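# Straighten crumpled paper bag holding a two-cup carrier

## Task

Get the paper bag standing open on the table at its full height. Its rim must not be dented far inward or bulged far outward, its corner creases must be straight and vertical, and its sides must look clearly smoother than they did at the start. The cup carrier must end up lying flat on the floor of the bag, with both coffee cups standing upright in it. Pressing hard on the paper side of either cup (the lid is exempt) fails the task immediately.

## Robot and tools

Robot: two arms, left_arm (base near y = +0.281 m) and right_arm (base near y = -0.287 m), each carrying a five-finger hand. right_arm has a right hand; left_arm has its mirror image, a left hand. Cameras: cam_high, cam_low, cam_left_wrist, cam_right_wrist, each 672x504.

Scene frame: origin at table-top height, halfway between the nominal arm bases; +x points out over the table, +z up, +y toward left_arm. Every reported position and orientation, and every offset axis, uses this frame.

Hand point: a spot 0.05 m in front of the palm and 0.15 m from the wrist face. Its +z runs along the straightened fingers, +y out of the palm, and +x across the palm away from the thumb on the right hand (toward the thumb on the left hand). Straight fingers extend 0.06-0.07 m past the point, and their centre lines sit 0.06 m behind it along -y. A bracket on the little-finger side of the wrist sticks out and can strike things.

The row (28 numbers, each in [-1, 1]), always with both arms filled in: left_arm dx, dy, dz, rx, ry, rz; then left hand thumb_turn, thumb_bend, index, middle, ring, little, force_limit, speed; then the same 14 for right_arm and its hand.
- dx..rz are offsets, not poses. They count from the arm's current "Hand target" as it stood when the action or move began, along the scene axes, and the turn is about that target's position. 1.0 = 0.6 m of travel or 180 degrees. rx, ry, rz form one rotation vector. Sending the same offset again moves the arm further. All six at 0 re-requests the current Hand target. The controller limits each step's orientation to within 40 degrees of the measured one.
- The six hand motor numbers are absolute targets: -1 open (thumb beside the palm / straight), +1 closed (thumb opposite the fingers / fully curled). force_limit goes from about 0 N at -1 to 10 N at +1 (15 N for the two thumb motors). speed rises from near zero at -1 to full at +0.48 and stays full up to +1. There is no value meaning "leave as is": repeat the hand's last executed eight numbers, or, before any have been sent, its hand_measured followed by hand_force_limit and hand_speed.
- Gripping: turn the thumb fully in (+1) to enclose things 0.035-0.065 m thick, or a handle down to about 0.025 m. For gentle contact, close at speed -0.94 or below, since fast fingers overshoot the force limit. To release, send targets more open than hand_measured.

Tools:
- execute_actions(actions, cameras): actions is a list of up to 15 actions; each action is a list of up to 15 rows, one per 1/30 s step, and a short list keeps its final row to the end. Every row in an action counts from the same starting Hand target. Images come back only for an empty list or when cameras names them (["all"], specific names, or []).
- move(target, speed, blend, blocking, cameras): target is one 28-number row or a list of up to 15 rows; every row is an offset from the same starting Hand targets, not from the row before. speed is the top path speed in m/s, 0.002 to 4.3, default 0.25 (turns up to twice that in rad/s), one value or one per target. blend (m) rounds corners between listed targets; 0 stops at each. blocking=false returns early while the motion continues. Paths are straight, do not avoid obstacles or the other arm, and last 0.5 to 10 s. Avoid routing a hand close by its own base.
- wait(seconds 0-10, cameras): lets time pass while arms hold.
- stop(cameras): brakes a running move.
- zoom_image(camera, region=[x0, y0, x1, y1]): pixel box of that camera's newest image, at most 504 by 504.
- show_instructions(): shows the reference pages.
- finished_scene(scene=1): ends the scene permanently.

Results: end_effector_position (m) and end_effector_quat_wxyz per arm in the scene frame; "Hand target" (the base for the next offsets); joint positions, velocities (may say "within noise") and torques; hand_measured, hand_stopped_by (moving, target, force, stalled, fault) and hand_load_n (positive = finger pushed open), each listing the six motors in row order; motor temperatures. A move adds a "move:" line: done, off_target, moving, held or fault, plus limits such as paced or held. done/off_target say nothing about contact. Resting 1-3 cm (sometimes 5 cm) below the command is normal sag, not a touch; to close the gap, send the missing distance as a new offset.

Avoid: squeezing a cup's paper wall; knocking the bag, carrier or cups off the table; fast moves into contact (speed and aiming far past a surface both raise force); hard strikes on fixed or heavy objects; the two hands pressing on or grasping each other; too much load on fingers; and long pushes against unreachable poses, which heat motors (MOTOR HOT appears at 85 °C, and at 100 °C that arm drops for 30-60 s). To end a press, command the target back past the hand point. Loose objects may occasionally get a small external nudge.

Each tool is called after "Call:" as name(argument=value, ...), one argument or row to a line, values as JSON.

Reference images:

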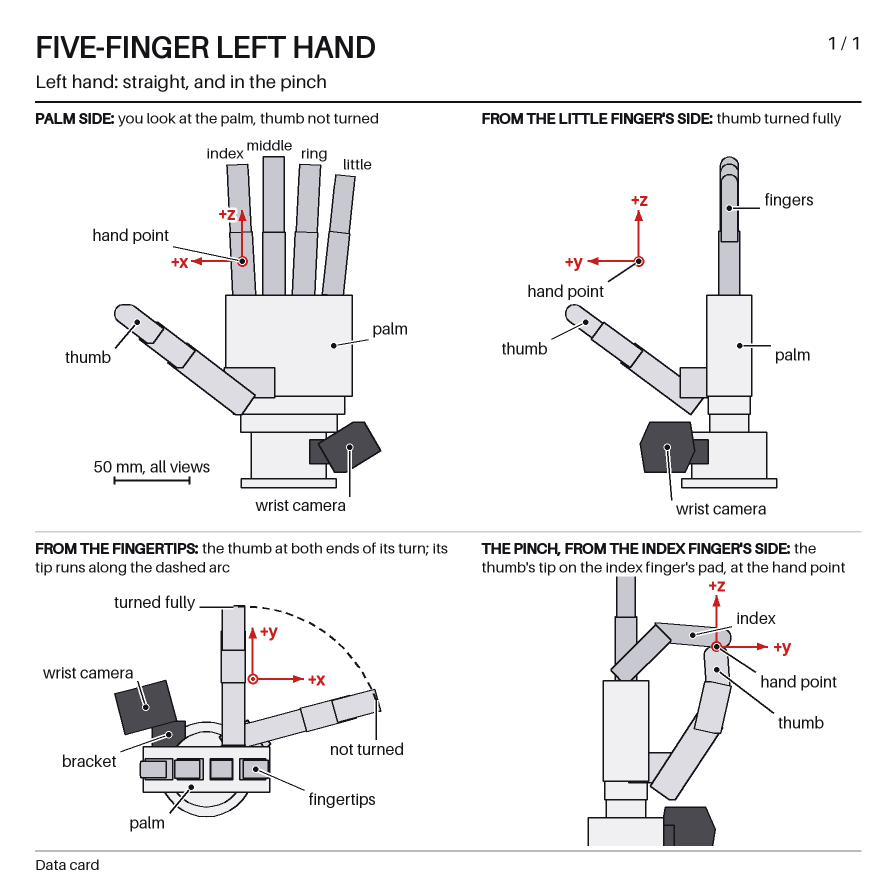

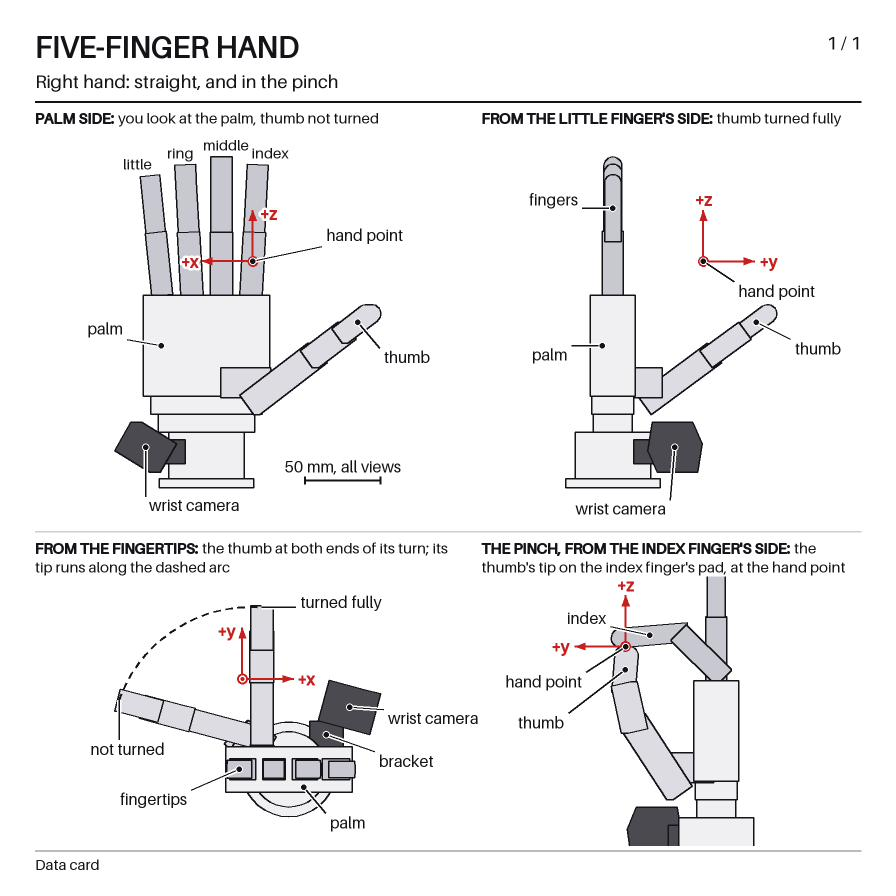

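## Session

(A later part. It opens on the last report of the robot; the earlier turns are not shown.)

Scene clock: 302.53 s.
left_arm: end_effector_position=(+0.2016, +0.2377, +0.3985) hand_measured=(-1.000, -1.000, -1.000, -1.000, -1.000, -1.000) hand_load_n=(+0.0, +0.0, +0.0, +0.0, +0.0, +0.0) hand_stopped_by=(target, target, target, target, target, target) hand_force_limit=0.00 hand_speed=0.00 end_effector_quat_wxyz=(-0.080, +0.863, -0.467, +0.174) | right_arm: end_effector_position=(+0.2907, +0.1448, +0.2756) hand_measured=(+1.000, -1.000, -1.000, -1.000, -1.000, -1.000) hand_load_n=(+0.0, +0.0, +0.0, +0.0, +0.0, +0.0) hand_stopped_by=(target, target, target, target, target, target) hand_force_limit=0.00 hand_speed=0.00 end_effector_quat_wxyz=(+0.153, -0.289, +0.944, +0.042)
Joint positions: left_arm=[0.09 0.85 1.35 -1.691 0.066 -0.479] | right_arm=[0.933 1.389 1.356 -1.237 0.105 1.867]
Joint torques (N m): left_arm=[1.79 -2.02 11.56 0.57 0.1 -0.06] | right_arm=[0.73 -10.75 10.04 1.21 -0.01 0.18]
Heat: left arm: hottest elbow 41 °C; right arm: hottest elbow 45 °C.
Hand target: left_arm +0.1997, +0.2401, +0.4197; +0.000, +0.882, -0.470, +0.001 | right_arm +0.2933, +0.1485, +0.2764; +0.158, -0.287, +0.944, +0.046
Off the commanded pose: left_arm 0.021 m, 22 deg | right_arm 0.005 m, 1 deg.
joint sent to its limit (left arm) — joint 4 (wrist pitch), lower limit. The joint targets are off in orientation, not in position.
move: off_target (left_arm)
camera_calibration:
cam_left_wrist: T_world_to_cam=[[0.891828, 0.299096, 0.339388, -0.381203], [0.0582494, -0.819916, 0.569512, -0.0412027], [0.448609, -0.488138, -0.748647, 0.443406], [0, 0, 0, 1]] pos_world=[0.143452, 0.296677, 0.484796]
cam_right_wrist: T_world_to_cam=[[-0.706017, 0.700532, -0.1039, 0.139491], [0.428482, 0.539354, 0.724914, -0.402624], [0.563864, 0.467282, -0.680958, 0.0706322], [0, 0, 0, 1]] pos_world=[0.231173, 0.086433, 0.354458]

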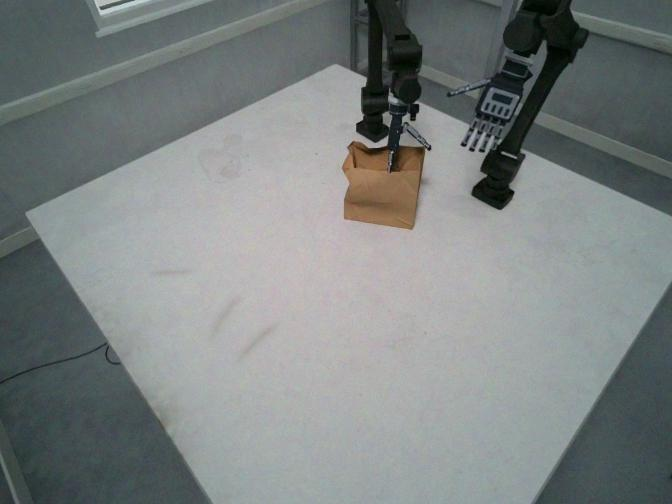

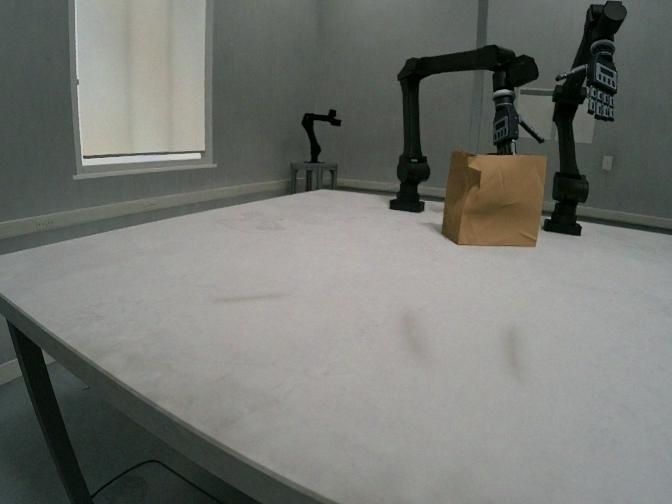

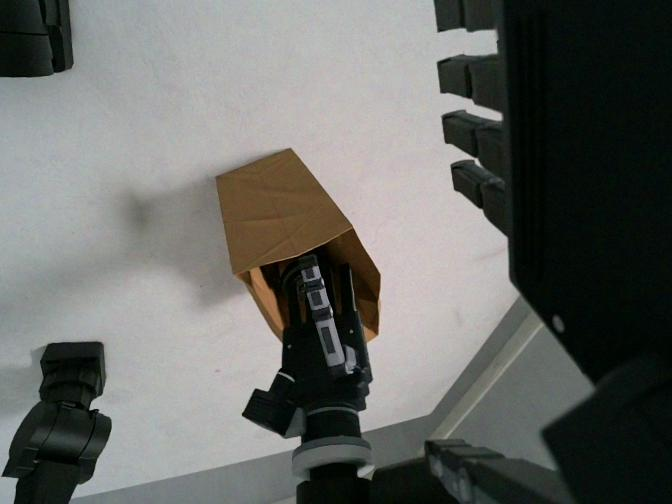

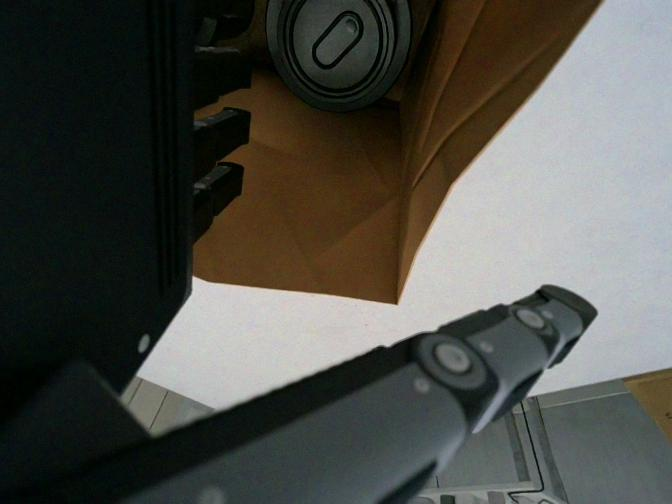

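Call:
move(
  target=[
    [0,0,0,0,0,0,-1,-1,-1,-1,-1,-1,0,0,0.018,0.012,-0.025,0,0,0,1,-1,-1,-1,-1,-1,0,0],
    [0,0,0,0,0,0,-1,-1,-1,-1,-1,-1,0,0,0.102,-0.112,-0.025,0,0,0,1,-1,-1,-1,-1,-1,0,0],
  ],
  cameras=["all"],
  speed=0.1,
)

Call:
zoom_image(
  camera="cam_left_wrist",
  region=[200, 130, 420, 400],
)

Call:
zoom_image(
  camera="cam_high",
  region=[320, 60, 450, 240],
)

Scene clock: 310.60 s.
left_arm: end_effector_position=(+0.2016, +0.2377, +0.3985) hand_measured=(-1.000, -1.000, -1.000, -1.000, -1.000, -1.000) hand_load_n=(+0.0, +0.0, +0.0, +0.0, +0.0, +0.0) hand_stopped_by=(target, target, target, target, target, target) hand_force_limit=0.00 hand_speed=0.00 end_effector_quat_wxyz=(-0.080, +0.863, -0.467, +0.174) | right_arm: end_effector_position=(+0.3500, +0.0839, +0.2541) hand_measured=(+1.000, -1.000, -1.000, -1.000, -1.000, -1.000) hand_load_n=(+0.0, +0.0, +0.0, +0.0, +0.0, +0.0) hand_stopped_by=(target, target, target, target, target, target) hand_force_limit=0.00 hand_speed=0.00 end_effector_quat_wxyz=(+0.145, -0.286, +0.946, +0.042)
Joint positions: left_arm=[0.09 0.85 1.35 -1.691 0.066 -0.479] | right_arm=[0.73 1.39 1.304 -1.183 0.039 1.679]
Joint torques (N m): left_arm=[1.79 -2.02 11.58 0.57 0.1 -0.06] | right_arm=[-0.44 -12.22 9.84 1.14 -0.06 -0.04]
Heat: left arm: hottest elbow 41 °C; right arm: hottest elbow 45 °C.
Hand target: left_arm +0.1997, +0.2401, +0.4197; +0.000, +0.882, -0.470, +0.001 | right_arm +0.3547, +0.0812, +0.2614; +0.158, -0.287, +0.944, +0.046
Off the commanded pose: left_arm 0.021 m, 22 deg | right_arm 0.009 m, 2 deg.
joint sent to its limit (left arm) — joint 4 (wrist pitch), lower limit. The joint targets are off in orientation, not in position.
move: off_target (left_arm)
camera_calibration:
cam_left_wrist: T_world_to_cam=[[0.891828, 0.299096, 0.339388, -0.381203], [0.0582494, -0.819916, 0.569512, -0.0412027], [0.448609, -0.488138, -0.748647, 0.443406], [0, 0, 0, 1]] pos_world=[0.143452, 0.296677, 0.484796]
cam_right_wrist: T_world_to_cam=[[-0.704007, 0.703615, -0.0964357, 0.21892], [0.441431, 0.539905, 0.716688, -0.382208], [0.556338, 0.461984, -0.690695, 0.0566534], [0, 0, 0, 1]] pos_world=[0.291321, 0.026148, 0.334166]

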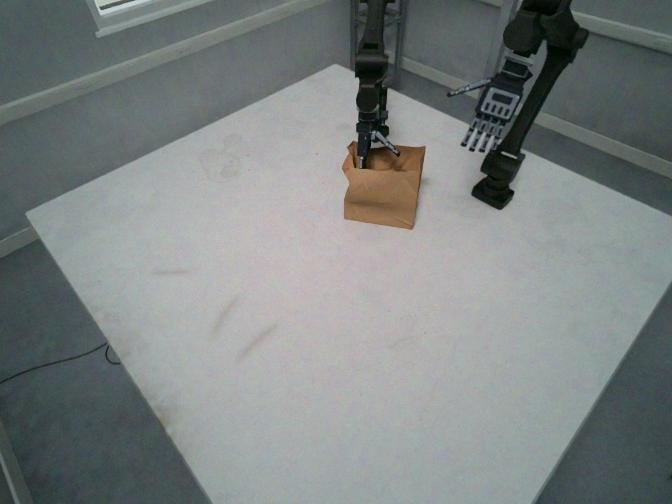

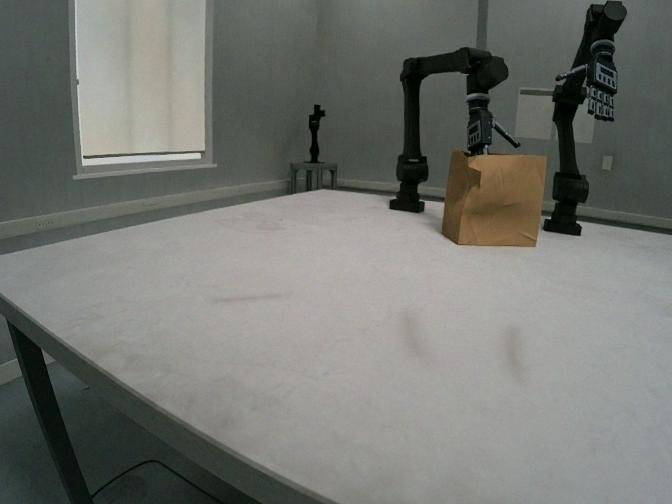

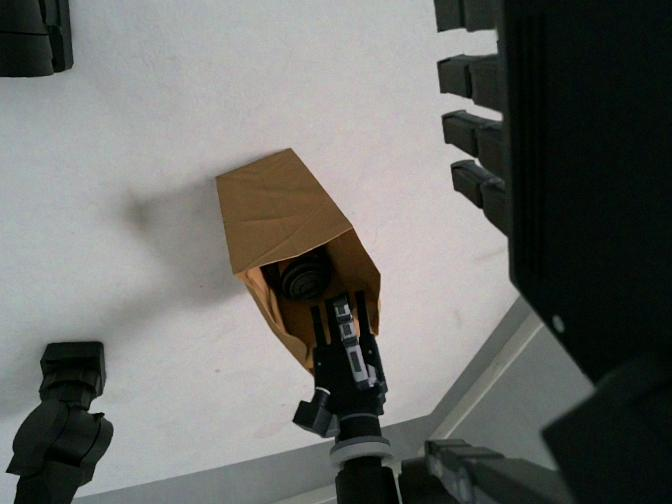

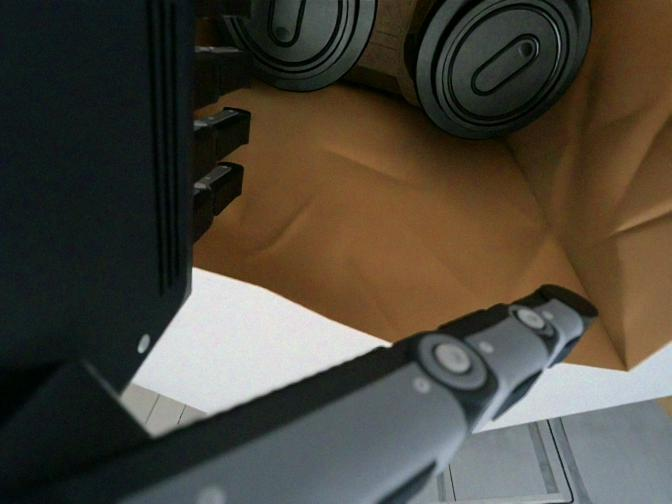

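Scaled by 1.867 from the camera's 672x504 image, which has a finer 960x720 frame.

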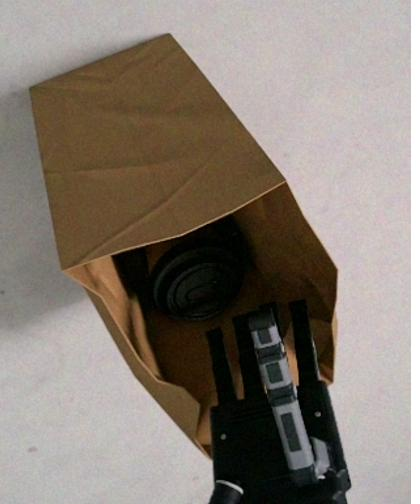

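Scaled by 2.800 from the camera's 672x504 image, which has a finer 960x720 frame.

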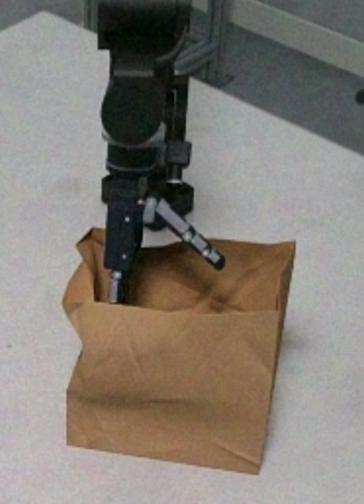

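Call:
move(
  target=[0,0,0,0,0,0,-1,-1,-1,-1,-1,-1,0,0,0.028,-0.0415,-0.008,0,0,0,1,-1,-1,-1,-1,-1,0,0],
  cameras=["all"],
  speed=0.08,
)

Call:
zoom_image(
  camera="cam_left_wrist",
  region=[200, 130, 420, 400],
)

Call:
zoom_image(
  camera="cam_high",
  region=[320, 60, 450, 240],
)

Call:
zoom_image(
  camera="cam_low",
  region=[420, 120, 580, 260],
)

Scene clock: 316.37 s.
left_arm: end_effector_position=(+0.2016, +0.2377, +0.3985) hand_measured=(-1.000, -1.000, -1.000, -1.000, -1.000, -1.000) hand_load_n=(+0.0, +0.0, +0.0, +0.0, +0.0, +0.0) hand_stopped_by=(target, target, target, target, target, target) hand_force_limit=0.00 hand_speed=0.00 end_effector_quat_wxyz=(-0.080, +0.863, -0.467, +0.174) | right_arm: end_effector_position=(+0.3646, +0.0619, +0.2516) hand_measured=(+1.000, -1.000, -1.000, -1.000, -1.000, -1.000) hand_load_n=(+0.0, +0.0, -0.5, +0.0, +0.0, +0.0) hand_stopped_by=(target, target, target, target, target, target) hand_force_limit=0.00 hand_speed=0.00 end_effector_quat_wxyz=(+0.146, -0.289, +0.945, +0.045)
Joint positions: left_arm=[0.09 0.85 1.35 -1.691 0.066 -0.479] | right_arm=[0.664 1.384 1.289 -1.169 0.013 1.611]
Joint torques (N m): left_arm=[1.79 -2.02 11.56 0.58 0.1 -0.06] | right_arm=[-0.67 -11.75 9.69 1.18 -0.01 -0.02]
Heat: left arm: hottest elbow 42 °C; right arm: hottest elbow 45 °C.
Hand target: left_arm +0.1997, +0.2401, +0.4197; +0.000, +0.882, -0.470, +0.001 | right_arm +0.3714, +0.0563, +0.2565; +0.158, -0.287, +0.944, +0.046
Off the commanded pose: left_arm 0.021 m, 22 deg | right_arm 0.010 m, 1 deg.
joint sent to its limit (left arm) — joint 4 (wrist pitch), lower limit. The joint targets are off in orientation, not in position.
move: off_target (left_arm)
camera_calibration:
cam_left_wrist: T_world_to_cam=[[0.891828, 0.299096, 0.339388, -0.381203], [0.0582494, -0.819916, 0.569512, -0.0412027], [0.448609, -0.488138, -0.748647, 0.443406], [0, 0, 0, 1]] pos_world=[0.143452, 0.296677, 0.484796]
cam_right_wrist: T_world_to_cam=[[-0.708997, 0.699051, -0.0930072, 0.245735], [0.4371, 0.539105, 0.719937, -0.374121], [0.553413, 0.46978, -0.687779, 0.0568003], [0, 0, 0, 1]] pos_world=[0.30632, 0.00322599, 0.331265]

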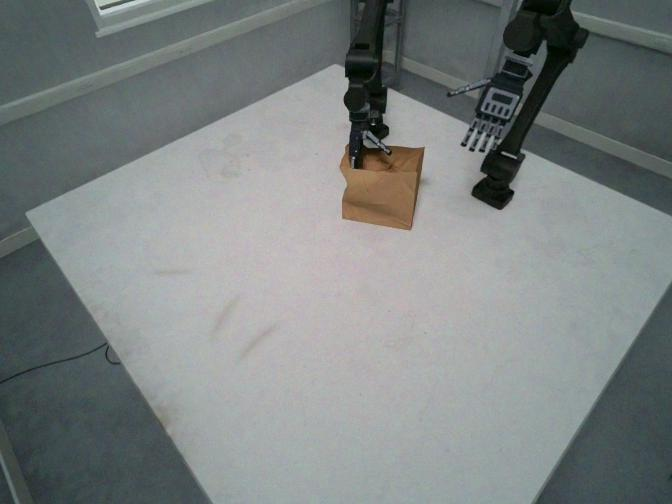

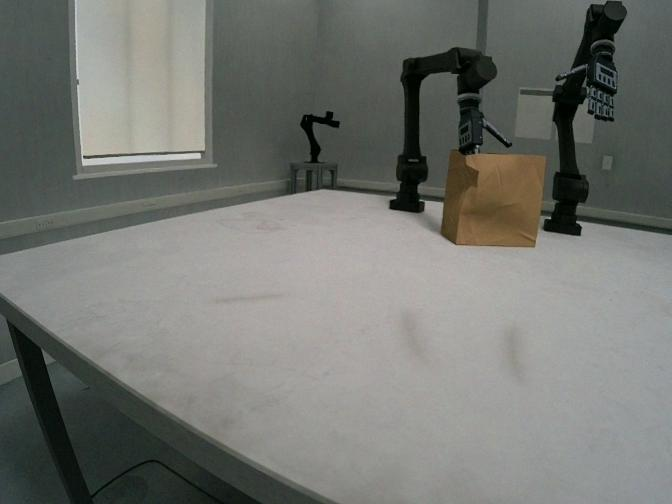

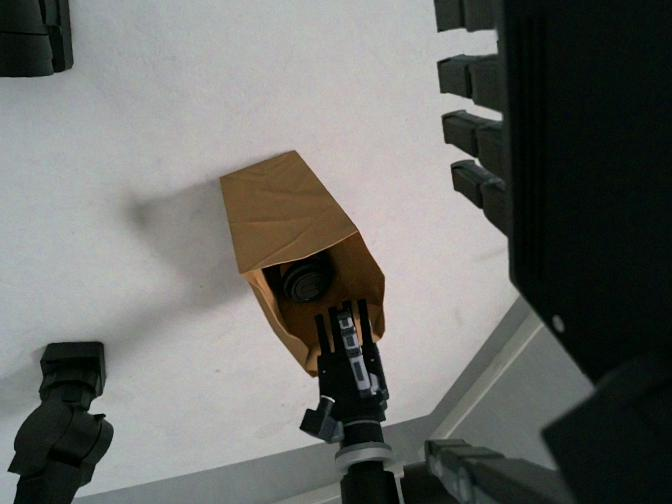

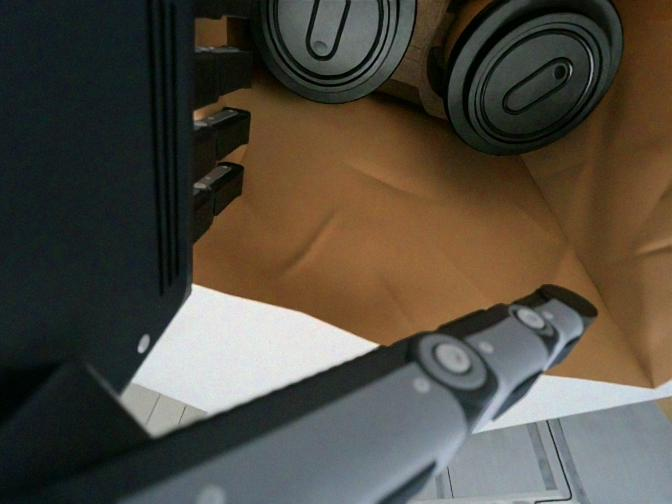

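Scaled by 1.867 from the camera's 672x504 image, which has a finer 960x720 frame.

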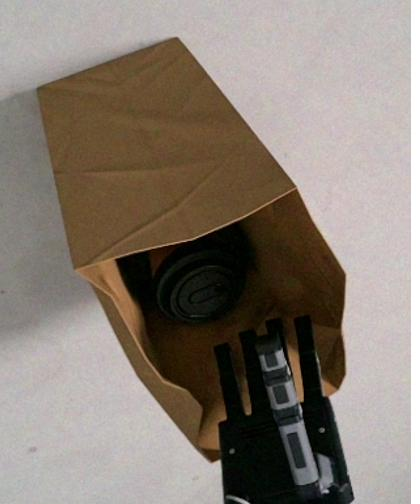

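Scaled by 2.800 from the camera's 672x504 image, which has a finer 960x720 frame.

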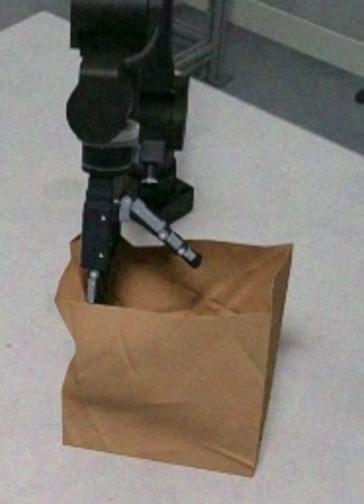

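Scaled by 3.150 from the camera's 672x504 image, which has a finer 960x720 frame.

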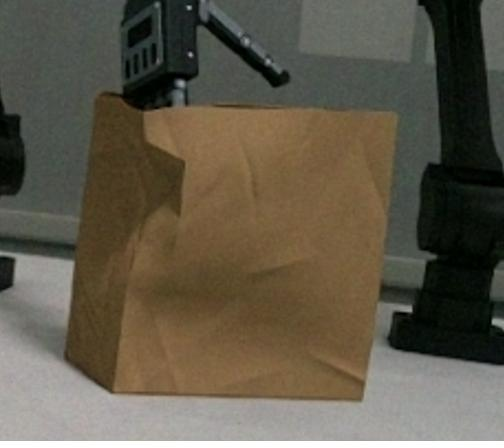

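Call:
move(
  target=[0,0,0,0,0,0,-1,-1,-1,-1,-1,-1,0,0,-0.05,-0.028,0,0,0,0,1,-1,-1,-1,-1,-1,0,0],
  cameras=["all"],
  speed=0.08,
)

Call:
zoom_image(
  camera="cam_left_wrist",
  region=[200, 130, 420, 400],
)

Call:
zoom_image(
  camera="cam_high",
  region=[320, 60, 450, 240],
)

Call:
zoom_image(
  camera="cam_low",
  region=[420, 120, 580, 260],
)

Scene clock: 329.13 s.
left_arm: end_effector_position=(+0.2016, +0.2377, +0.3985) hand_measured=(-1.000, -1.000, -1.000, -1.000, -1.000, -1.000) hand_load_n=(+0.0, -0.5, -0.5, +0.0, +0.0, +0.0) hand_stopped_by=(target, target, target, target, target, target) hand_force_limit=0.00 hand_speed=0.00 end_effector_quat_wxyz=(-0.080, +0.863, -0.467, +0.174) | right_arm: end_effector_position=(+0.3394, +0.0430, +0.2534) hand_measured=(+1.000, -1.000, -1.000, -1.000, -1.000, -1.000) hand_load_n=(+0.0, +0.0, +0.0, +0.0, +0.0, +0.0) hand_stopped_by=(target, target, target, target, target, target) hand_force_limit=0.00 hand_speed=0.00 end_effector_quat_wxyz=(+0.152, -0.289, +0.944, +0.046)
Joint positions: left_arm=[0.09 0.85 1.35 -1.691 0.066 -0.479] | right_arm=[0.664 1.294 1.205 -1.164 0.015 1.61]
Joint torques (N m): left_arm=[1.79 -2.02 11.58 0.57 0.1 -0.06] | right_arm=[0.26 -10.52 9.61 0.75 0.05 0.1]
Heat: left arm: hottest elbow 43 °C; right arm: hottest elbow 43 °C.
Hand target: left_arm +0.1997, +0.2401, +0.4197; +0.000, +0.882, -0.470, +0.001 | right_arm +0.3414, +0.0395, +0.2566; +0.158, -0.287, +0.944, +0.046
Off the commanded pose: left_arm 0.021 m, 22 deg | right_arm 0.005 m, 1 deg.
joint sent to its limit (left arm) — joint 4 (wrist pitch), lower limit. The joint targets are off in orientation, not in position.
move: off_target (left_arm)
camera_calibration:
cam_left_wrist: T_world_to_cam=[[0.891828, 0.299096, 0.339388, -0.381203], [0.0582494, -0.819916, 0.569512, -0.0412027], [0.448609, -0.488138, -0.748647, 0.443406], [0, 0, 0, 1]] pos_world=[0.143452, 0.296677, 0.484796]
cam_right_wrist: T_world_to_cam=[[-0.70826, 0.699347, -0.0963371, 0.24184], [0.429797, 0.535427, 0.727044, -0.353388], [0.560038, 0.473531, -0.679799, 0.0763949], [0, 0, 0, 1]] pos_world=[0.280386, -0.0160918, 0.33216]

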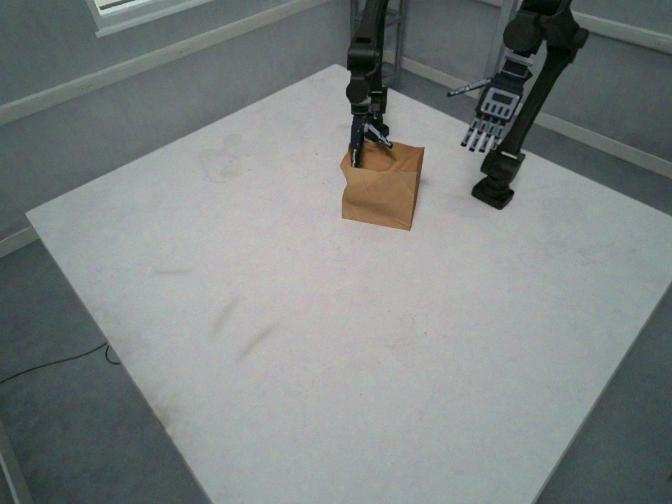

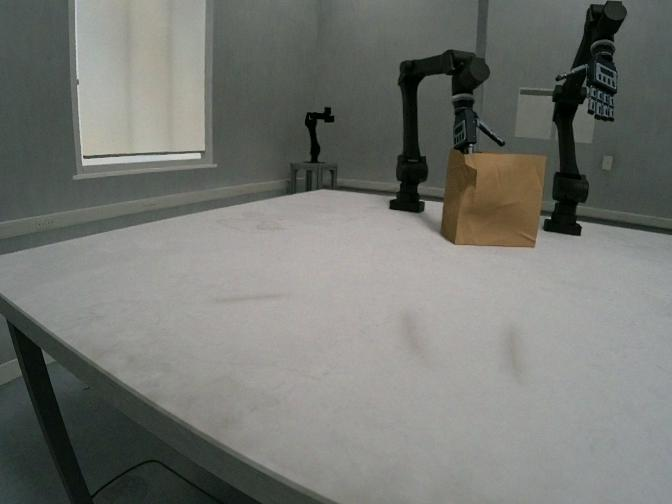

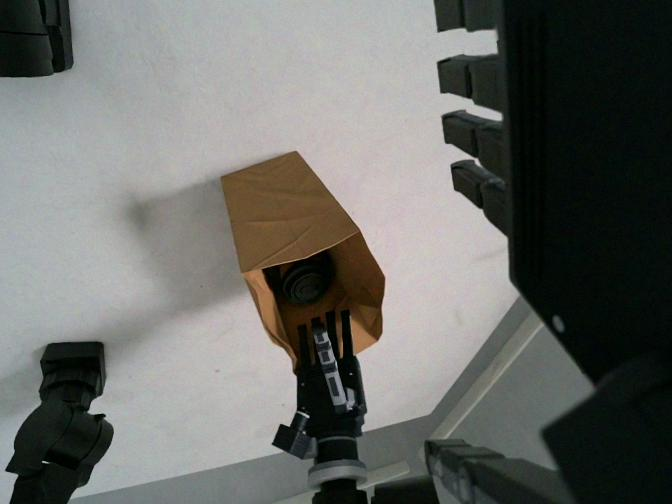

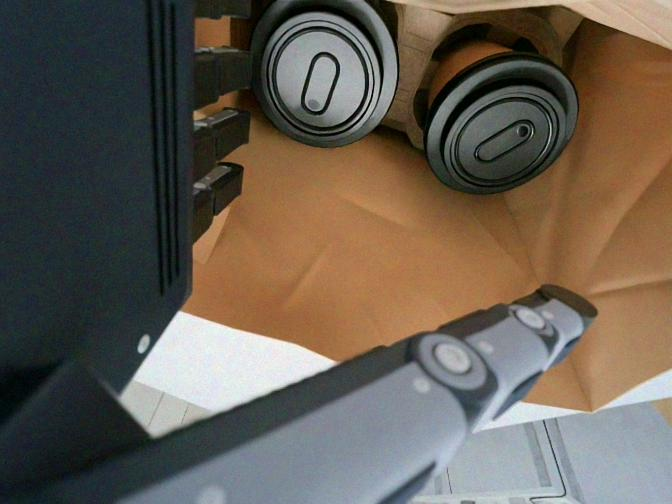

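Scaled by 1.867 from the camera's 672x504 image, which has a finer 960x720 frame.

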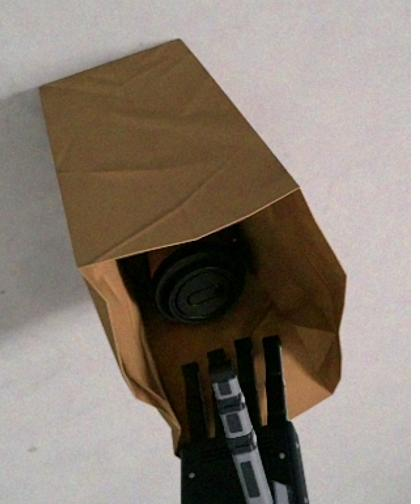

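Scaled by 2.800 from the camera's 672x504 image, which has a finer 960x720 frame.

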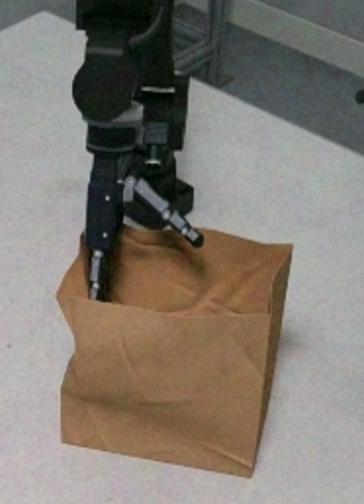

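Scaled by 3.150 from the camera's 672x504 image, which has a finer 960x720 frame.

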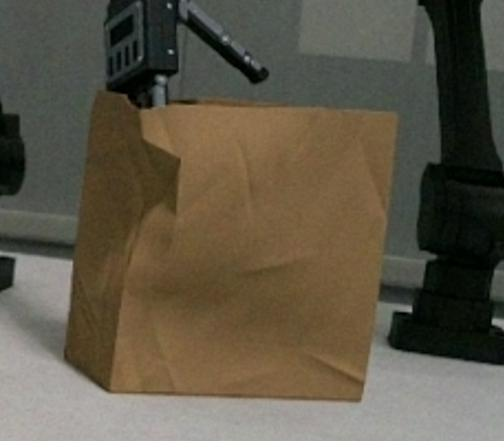

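Call:
move(
  target=[
    [0,0,0,0,0,0,-1,-1,-1,-1,-1,-1,0,0,0.02,0.02,0.01,0,0,0,1,-1,-1,1,1,1,0,0],
    [0,0,0,0,0,0,-1,-1,-1,-1,-1,-1,0,0,0.0635,0.0395,0.0,-0.0586,0.0878,0,1,-1,-1,1,1,1,0,0],
  ],
  cameras=["all"],
  speed=0.1,
)

Call:
zoom_image(
  camera="cam_left_wrist",
  region=[200, 130, 420, 400],
)

Call:
zoom_image(
  camera="cam_high",
  region=[320, 60, 450, 240],
)

Scene clock: 345.77 s.
left_arm: end_effector_position=(+0.2016, +0.2377, +0.3985) hand_measured=(-1.000, -1.000, -1.000, -1.000, -1.000, -1.000) hand_load_n=(+0.0, +0.0, +0.0, +0.0, +0.0, +0.0) hand_stopped_by=(target, target, target, target, target, target) hand_force_limit=0.00 hand_speed=0.00 end_effector_quat_wxyz=(-0.080, +0.863, -0.467, +0.174) | right_arm: end_effector_position=(+0.3636, +0.0609, +0.2394) hand_measured=(+1.000, -1.000, -1.000, +1.000, +1.000, +1.000) hand_load_n=(+0.0, +0.0, -0.5, +0.0, +0.5, +0.0) hand_stopped_by=(target, target, target, target, target, target) hand_force_limit=0.00 hand_speed=0.00 end_effector_quat_wxyz=(-0.015, -0.292, +0.956, -0.008)
Joint positions: left_arm=[0.09 0.85 1.35 -1.691 0.066 -0.479] | right_arm=[0.66 1.609 1.566 -1.562 0.004 1.61]
Joint torques (N m): left_arm=[1.79 -2.02 11.56 0.57 0.1 -0.06] | right_arm=[-0.79 -12.98 13.93 -0.59 -0.08 -0.02]
Motor temperatures (°C): left_arm=[31 32 44 32 30 30] | right_arm=[34 35 43 36 31 33]
Heat: left arm: hottest elbow 44 °C; right arm: hottest elbow 43 °C.
Hand target: left_arm +0.1997, +0.2401, +0.4197; +0.000, +0.882, -0.470, +0.001 | right_arm +0.3795, +0.0632, +0.2567; +0.000, -0.291, +0.957, -0.002
Off the commanded pose: left_arm 0.021 m, 22 deg | right_arm 0.024 m, 2 deg.
joint sent to its limit (left arm) — joint 4 (wrist pitch), lower limit. The joint targets are off in orientation, not in position.
move: off_target (left_arm, right_arm)
camera_calibration:
cam_left_wrist: T_world_to_cam=[[0.891828, 0.299096, 0.339388, -0.381203], [0.0582494, -0.819916, 0.569512, -0.0412027], [0.448609, -0.488138, -0.748647, 0.443406], [0, 0, 0, 1]] pos_world=[0.143452, 0.296677, 0.484796]
cam_right_wrist: T_world_to_cam=[[-0.724732, 0.688491, -0.0272794, 0.235216], [0.604274, 0.654108, 0.454969, -0.368732], [0.331085, 0.313246, -0.89009, 0.188227], [0, 0, 0, 1]] pos_world=[0.330965, 0.0202855, 0.341717]

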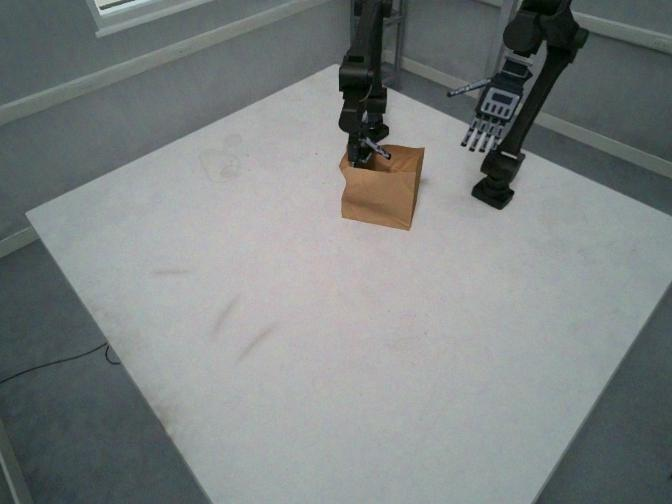

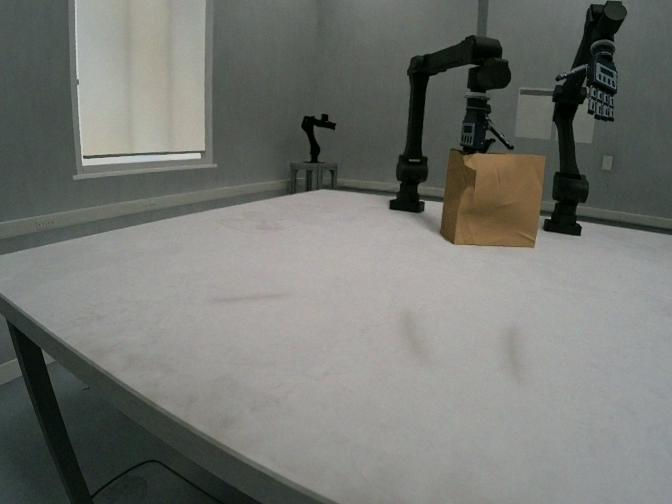

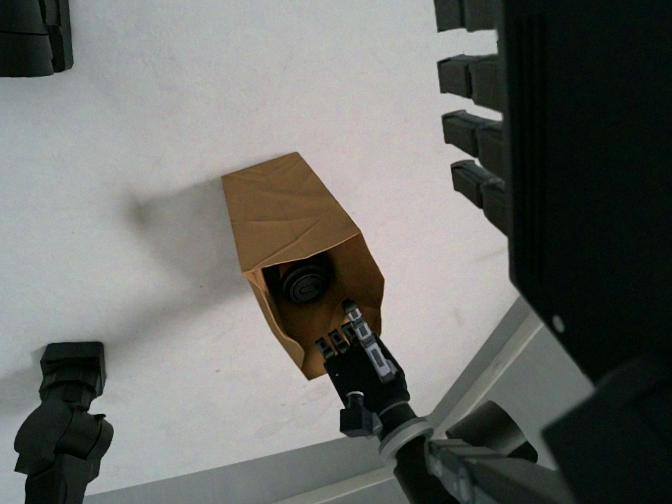

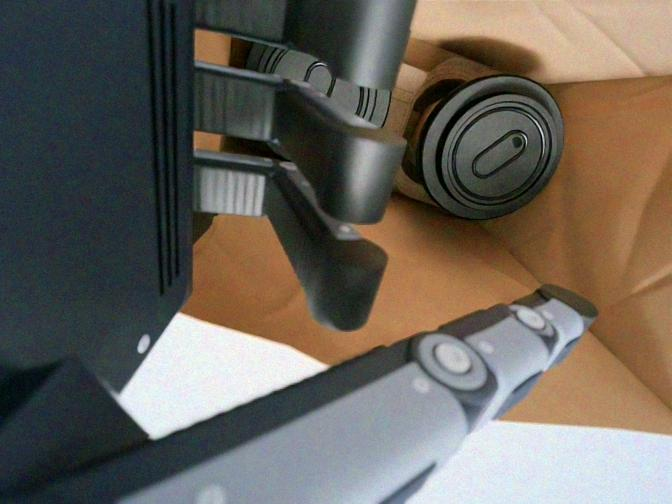

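Scaled by 1.867 from the camera's 672x504 image, which has a finer 960x720 frame.

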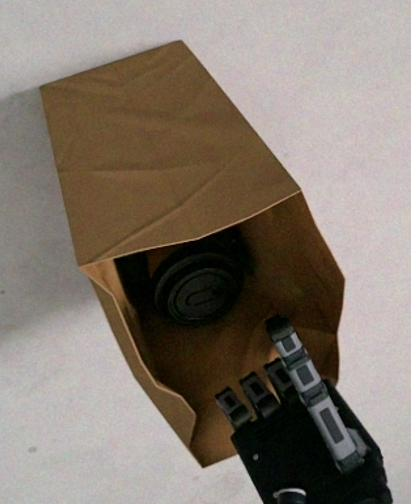

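Scaled by 2.800 from the camera's 672x504 image, which has a finer 960x720 frame.

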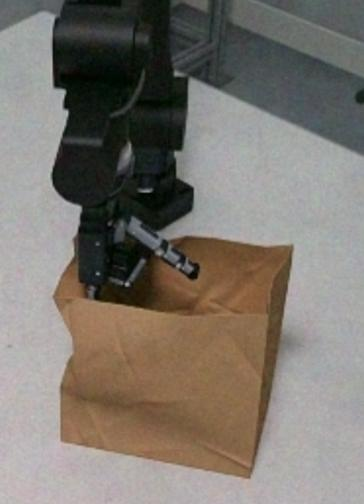

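Call:
move(
  target=[0,0,0,0,0,0,-1,-1,-1,-1,-1,-1,0,0,0.015,0.0,-0.06,0,0,0,1,-1,-1,1,1,1,0,0],
  cameras=["all"],
  speed=0.08,
)

Call:
zoom_image(
  camera="cam_high",
  region=[320, 60, 450, 240],
)

Call:
zoom_image(
  camera="cam_low",
  region=[420, 120, 580, 260],
)

Scene clock: 350.80 s.
left_arm: end_effector_position=(+0.2016, +0.2377, +0.3985) hand_measured=(-1.000, -1.000, -1.000, -1.000, -1.000, -1.000) hand_load_n=(+0.0, +0.0, +0.0, +0.0, +0.0, +0.0) hand_stopped_by=(target, target, target, target, target, target) hand_force_limit=0.00 hand_speed=0.00 end_effector_quat_wxyz=(-0.080, +0.863, -0.467, +0.174) | right_arm: end_effector_position=(+0.3797, +0.0684, +0.2257) hand_measured=(+1.000, -1.000, -1.000, +1.000, +1.000, +1.000) hand_load_n=(+0.0, +0.0, -0.5, +0.0, +0.0, +0.5) hand_stopped_by=(target, target, target, target, target, target) hand_force_limit=0.00 hand_speed=0.00 end_effector_quat_wxyz=(-0.001, -0.294, +0.956, -0.002)
Joint positions: left_arm=[0.09 0.85 1.35 -1.691 0.066 -0.479] | right_arm=[0.652 1.635 1.56 -1.498 0.002 1.599]
Joint torques (N m): left_arm=[1.79 -2.02 11.56 0.57 0.1 -0.06] | right_arm=[-1.2 -13.92 9.26 0.49 -0.02 0.02]
Heat: left arm: hottest elbow 44 °C; right arm: hottest elbow 44 °C.
Hand target: left_arm +0.1997, +0.2401, +0.4197; +0.000, +0.882, -0.470, +0.001 | right_arm +0.3886, +0.0632, +0.2206; +0.000, -0.291, +0.957, -0.002
Off the commanded pose: left_arm 0.021 m, 22 deg | right_arm 0.011 m, 0 deg.
joint sent to its limit (left arm) — joint 4 (wrist pitch), lower limit. The joint targets are off in orientation, not in position.
move: off_target (left_arm, right_arm)
camera_calibration:
cam_left_wrist: T_world_to_cam=[[0.891828, 0.299096, 0.339388, -0.381203], [0.0582494, -0.819916, 0.569512, -0.0412027], [0.448609, -0.488138, -0.748647, 0.443406], [0, 0, 0, 1]] pos_world=[0.143452, 0.296677, 0.484796]
cam_right_wrist: T_world_to_cam=[[-0.726109, 0.686885, -0.0308883, 0.242763], [0.59106, 0.646503, 0.48237, -0.377756], [0.351303, 0.331997, -0.875423, 0.156177], [0, 0, 0, 1]] pos_world=[0.344683, 0.0256199, 0.326438]

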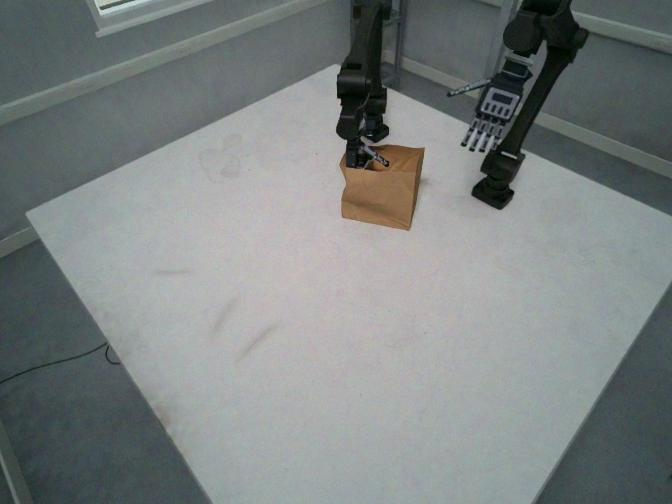

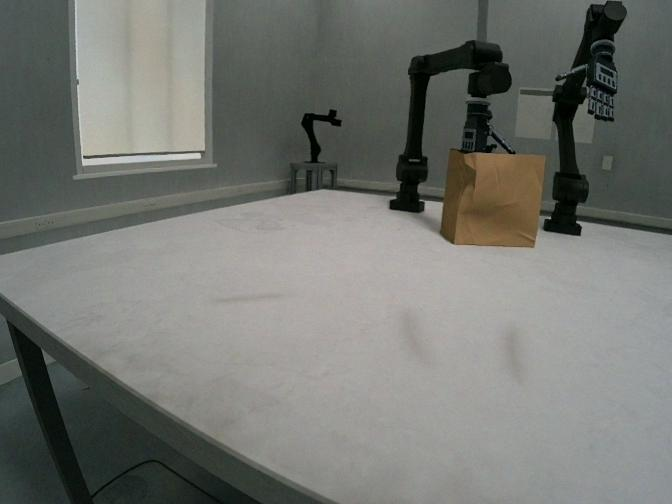

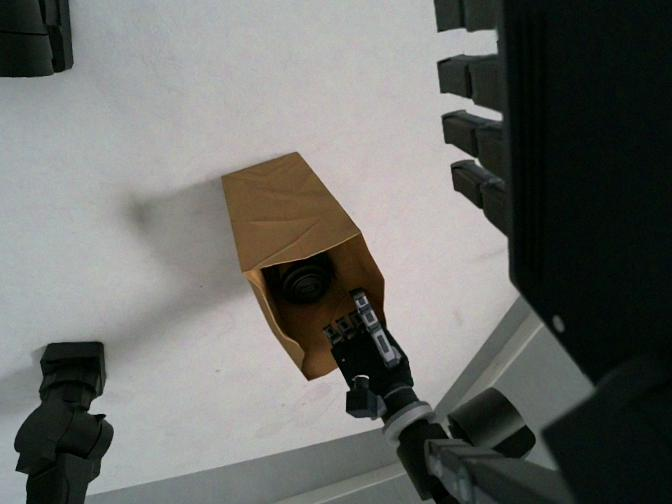

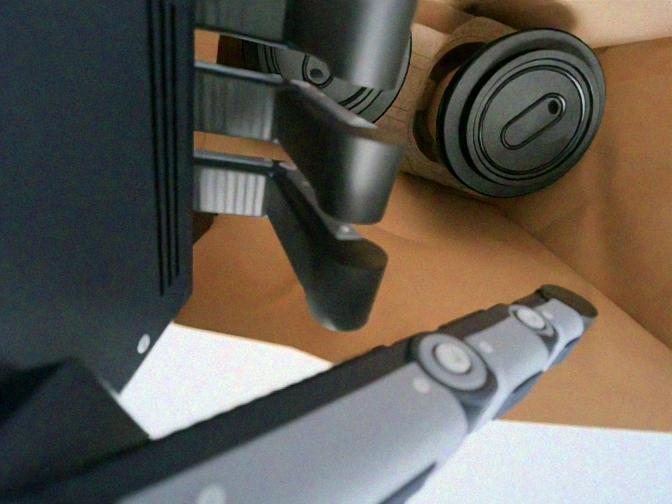

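Scaled by 2.800 from the camera's 672x504 image, which has a finer 960x720 frame.

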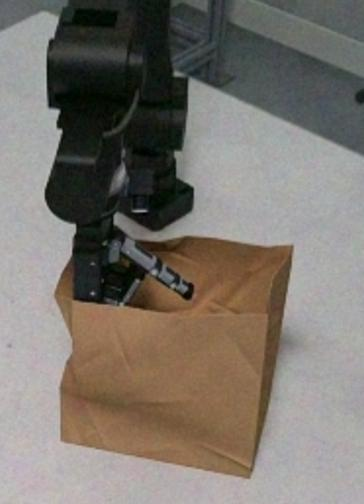

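Scaled by 3.150 from the camera's 672x504 image, which has a finer 960x720 frame.

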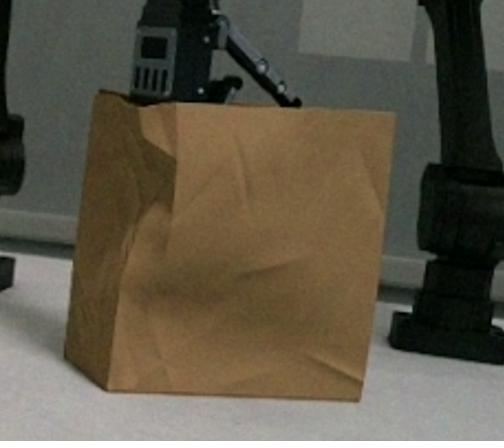

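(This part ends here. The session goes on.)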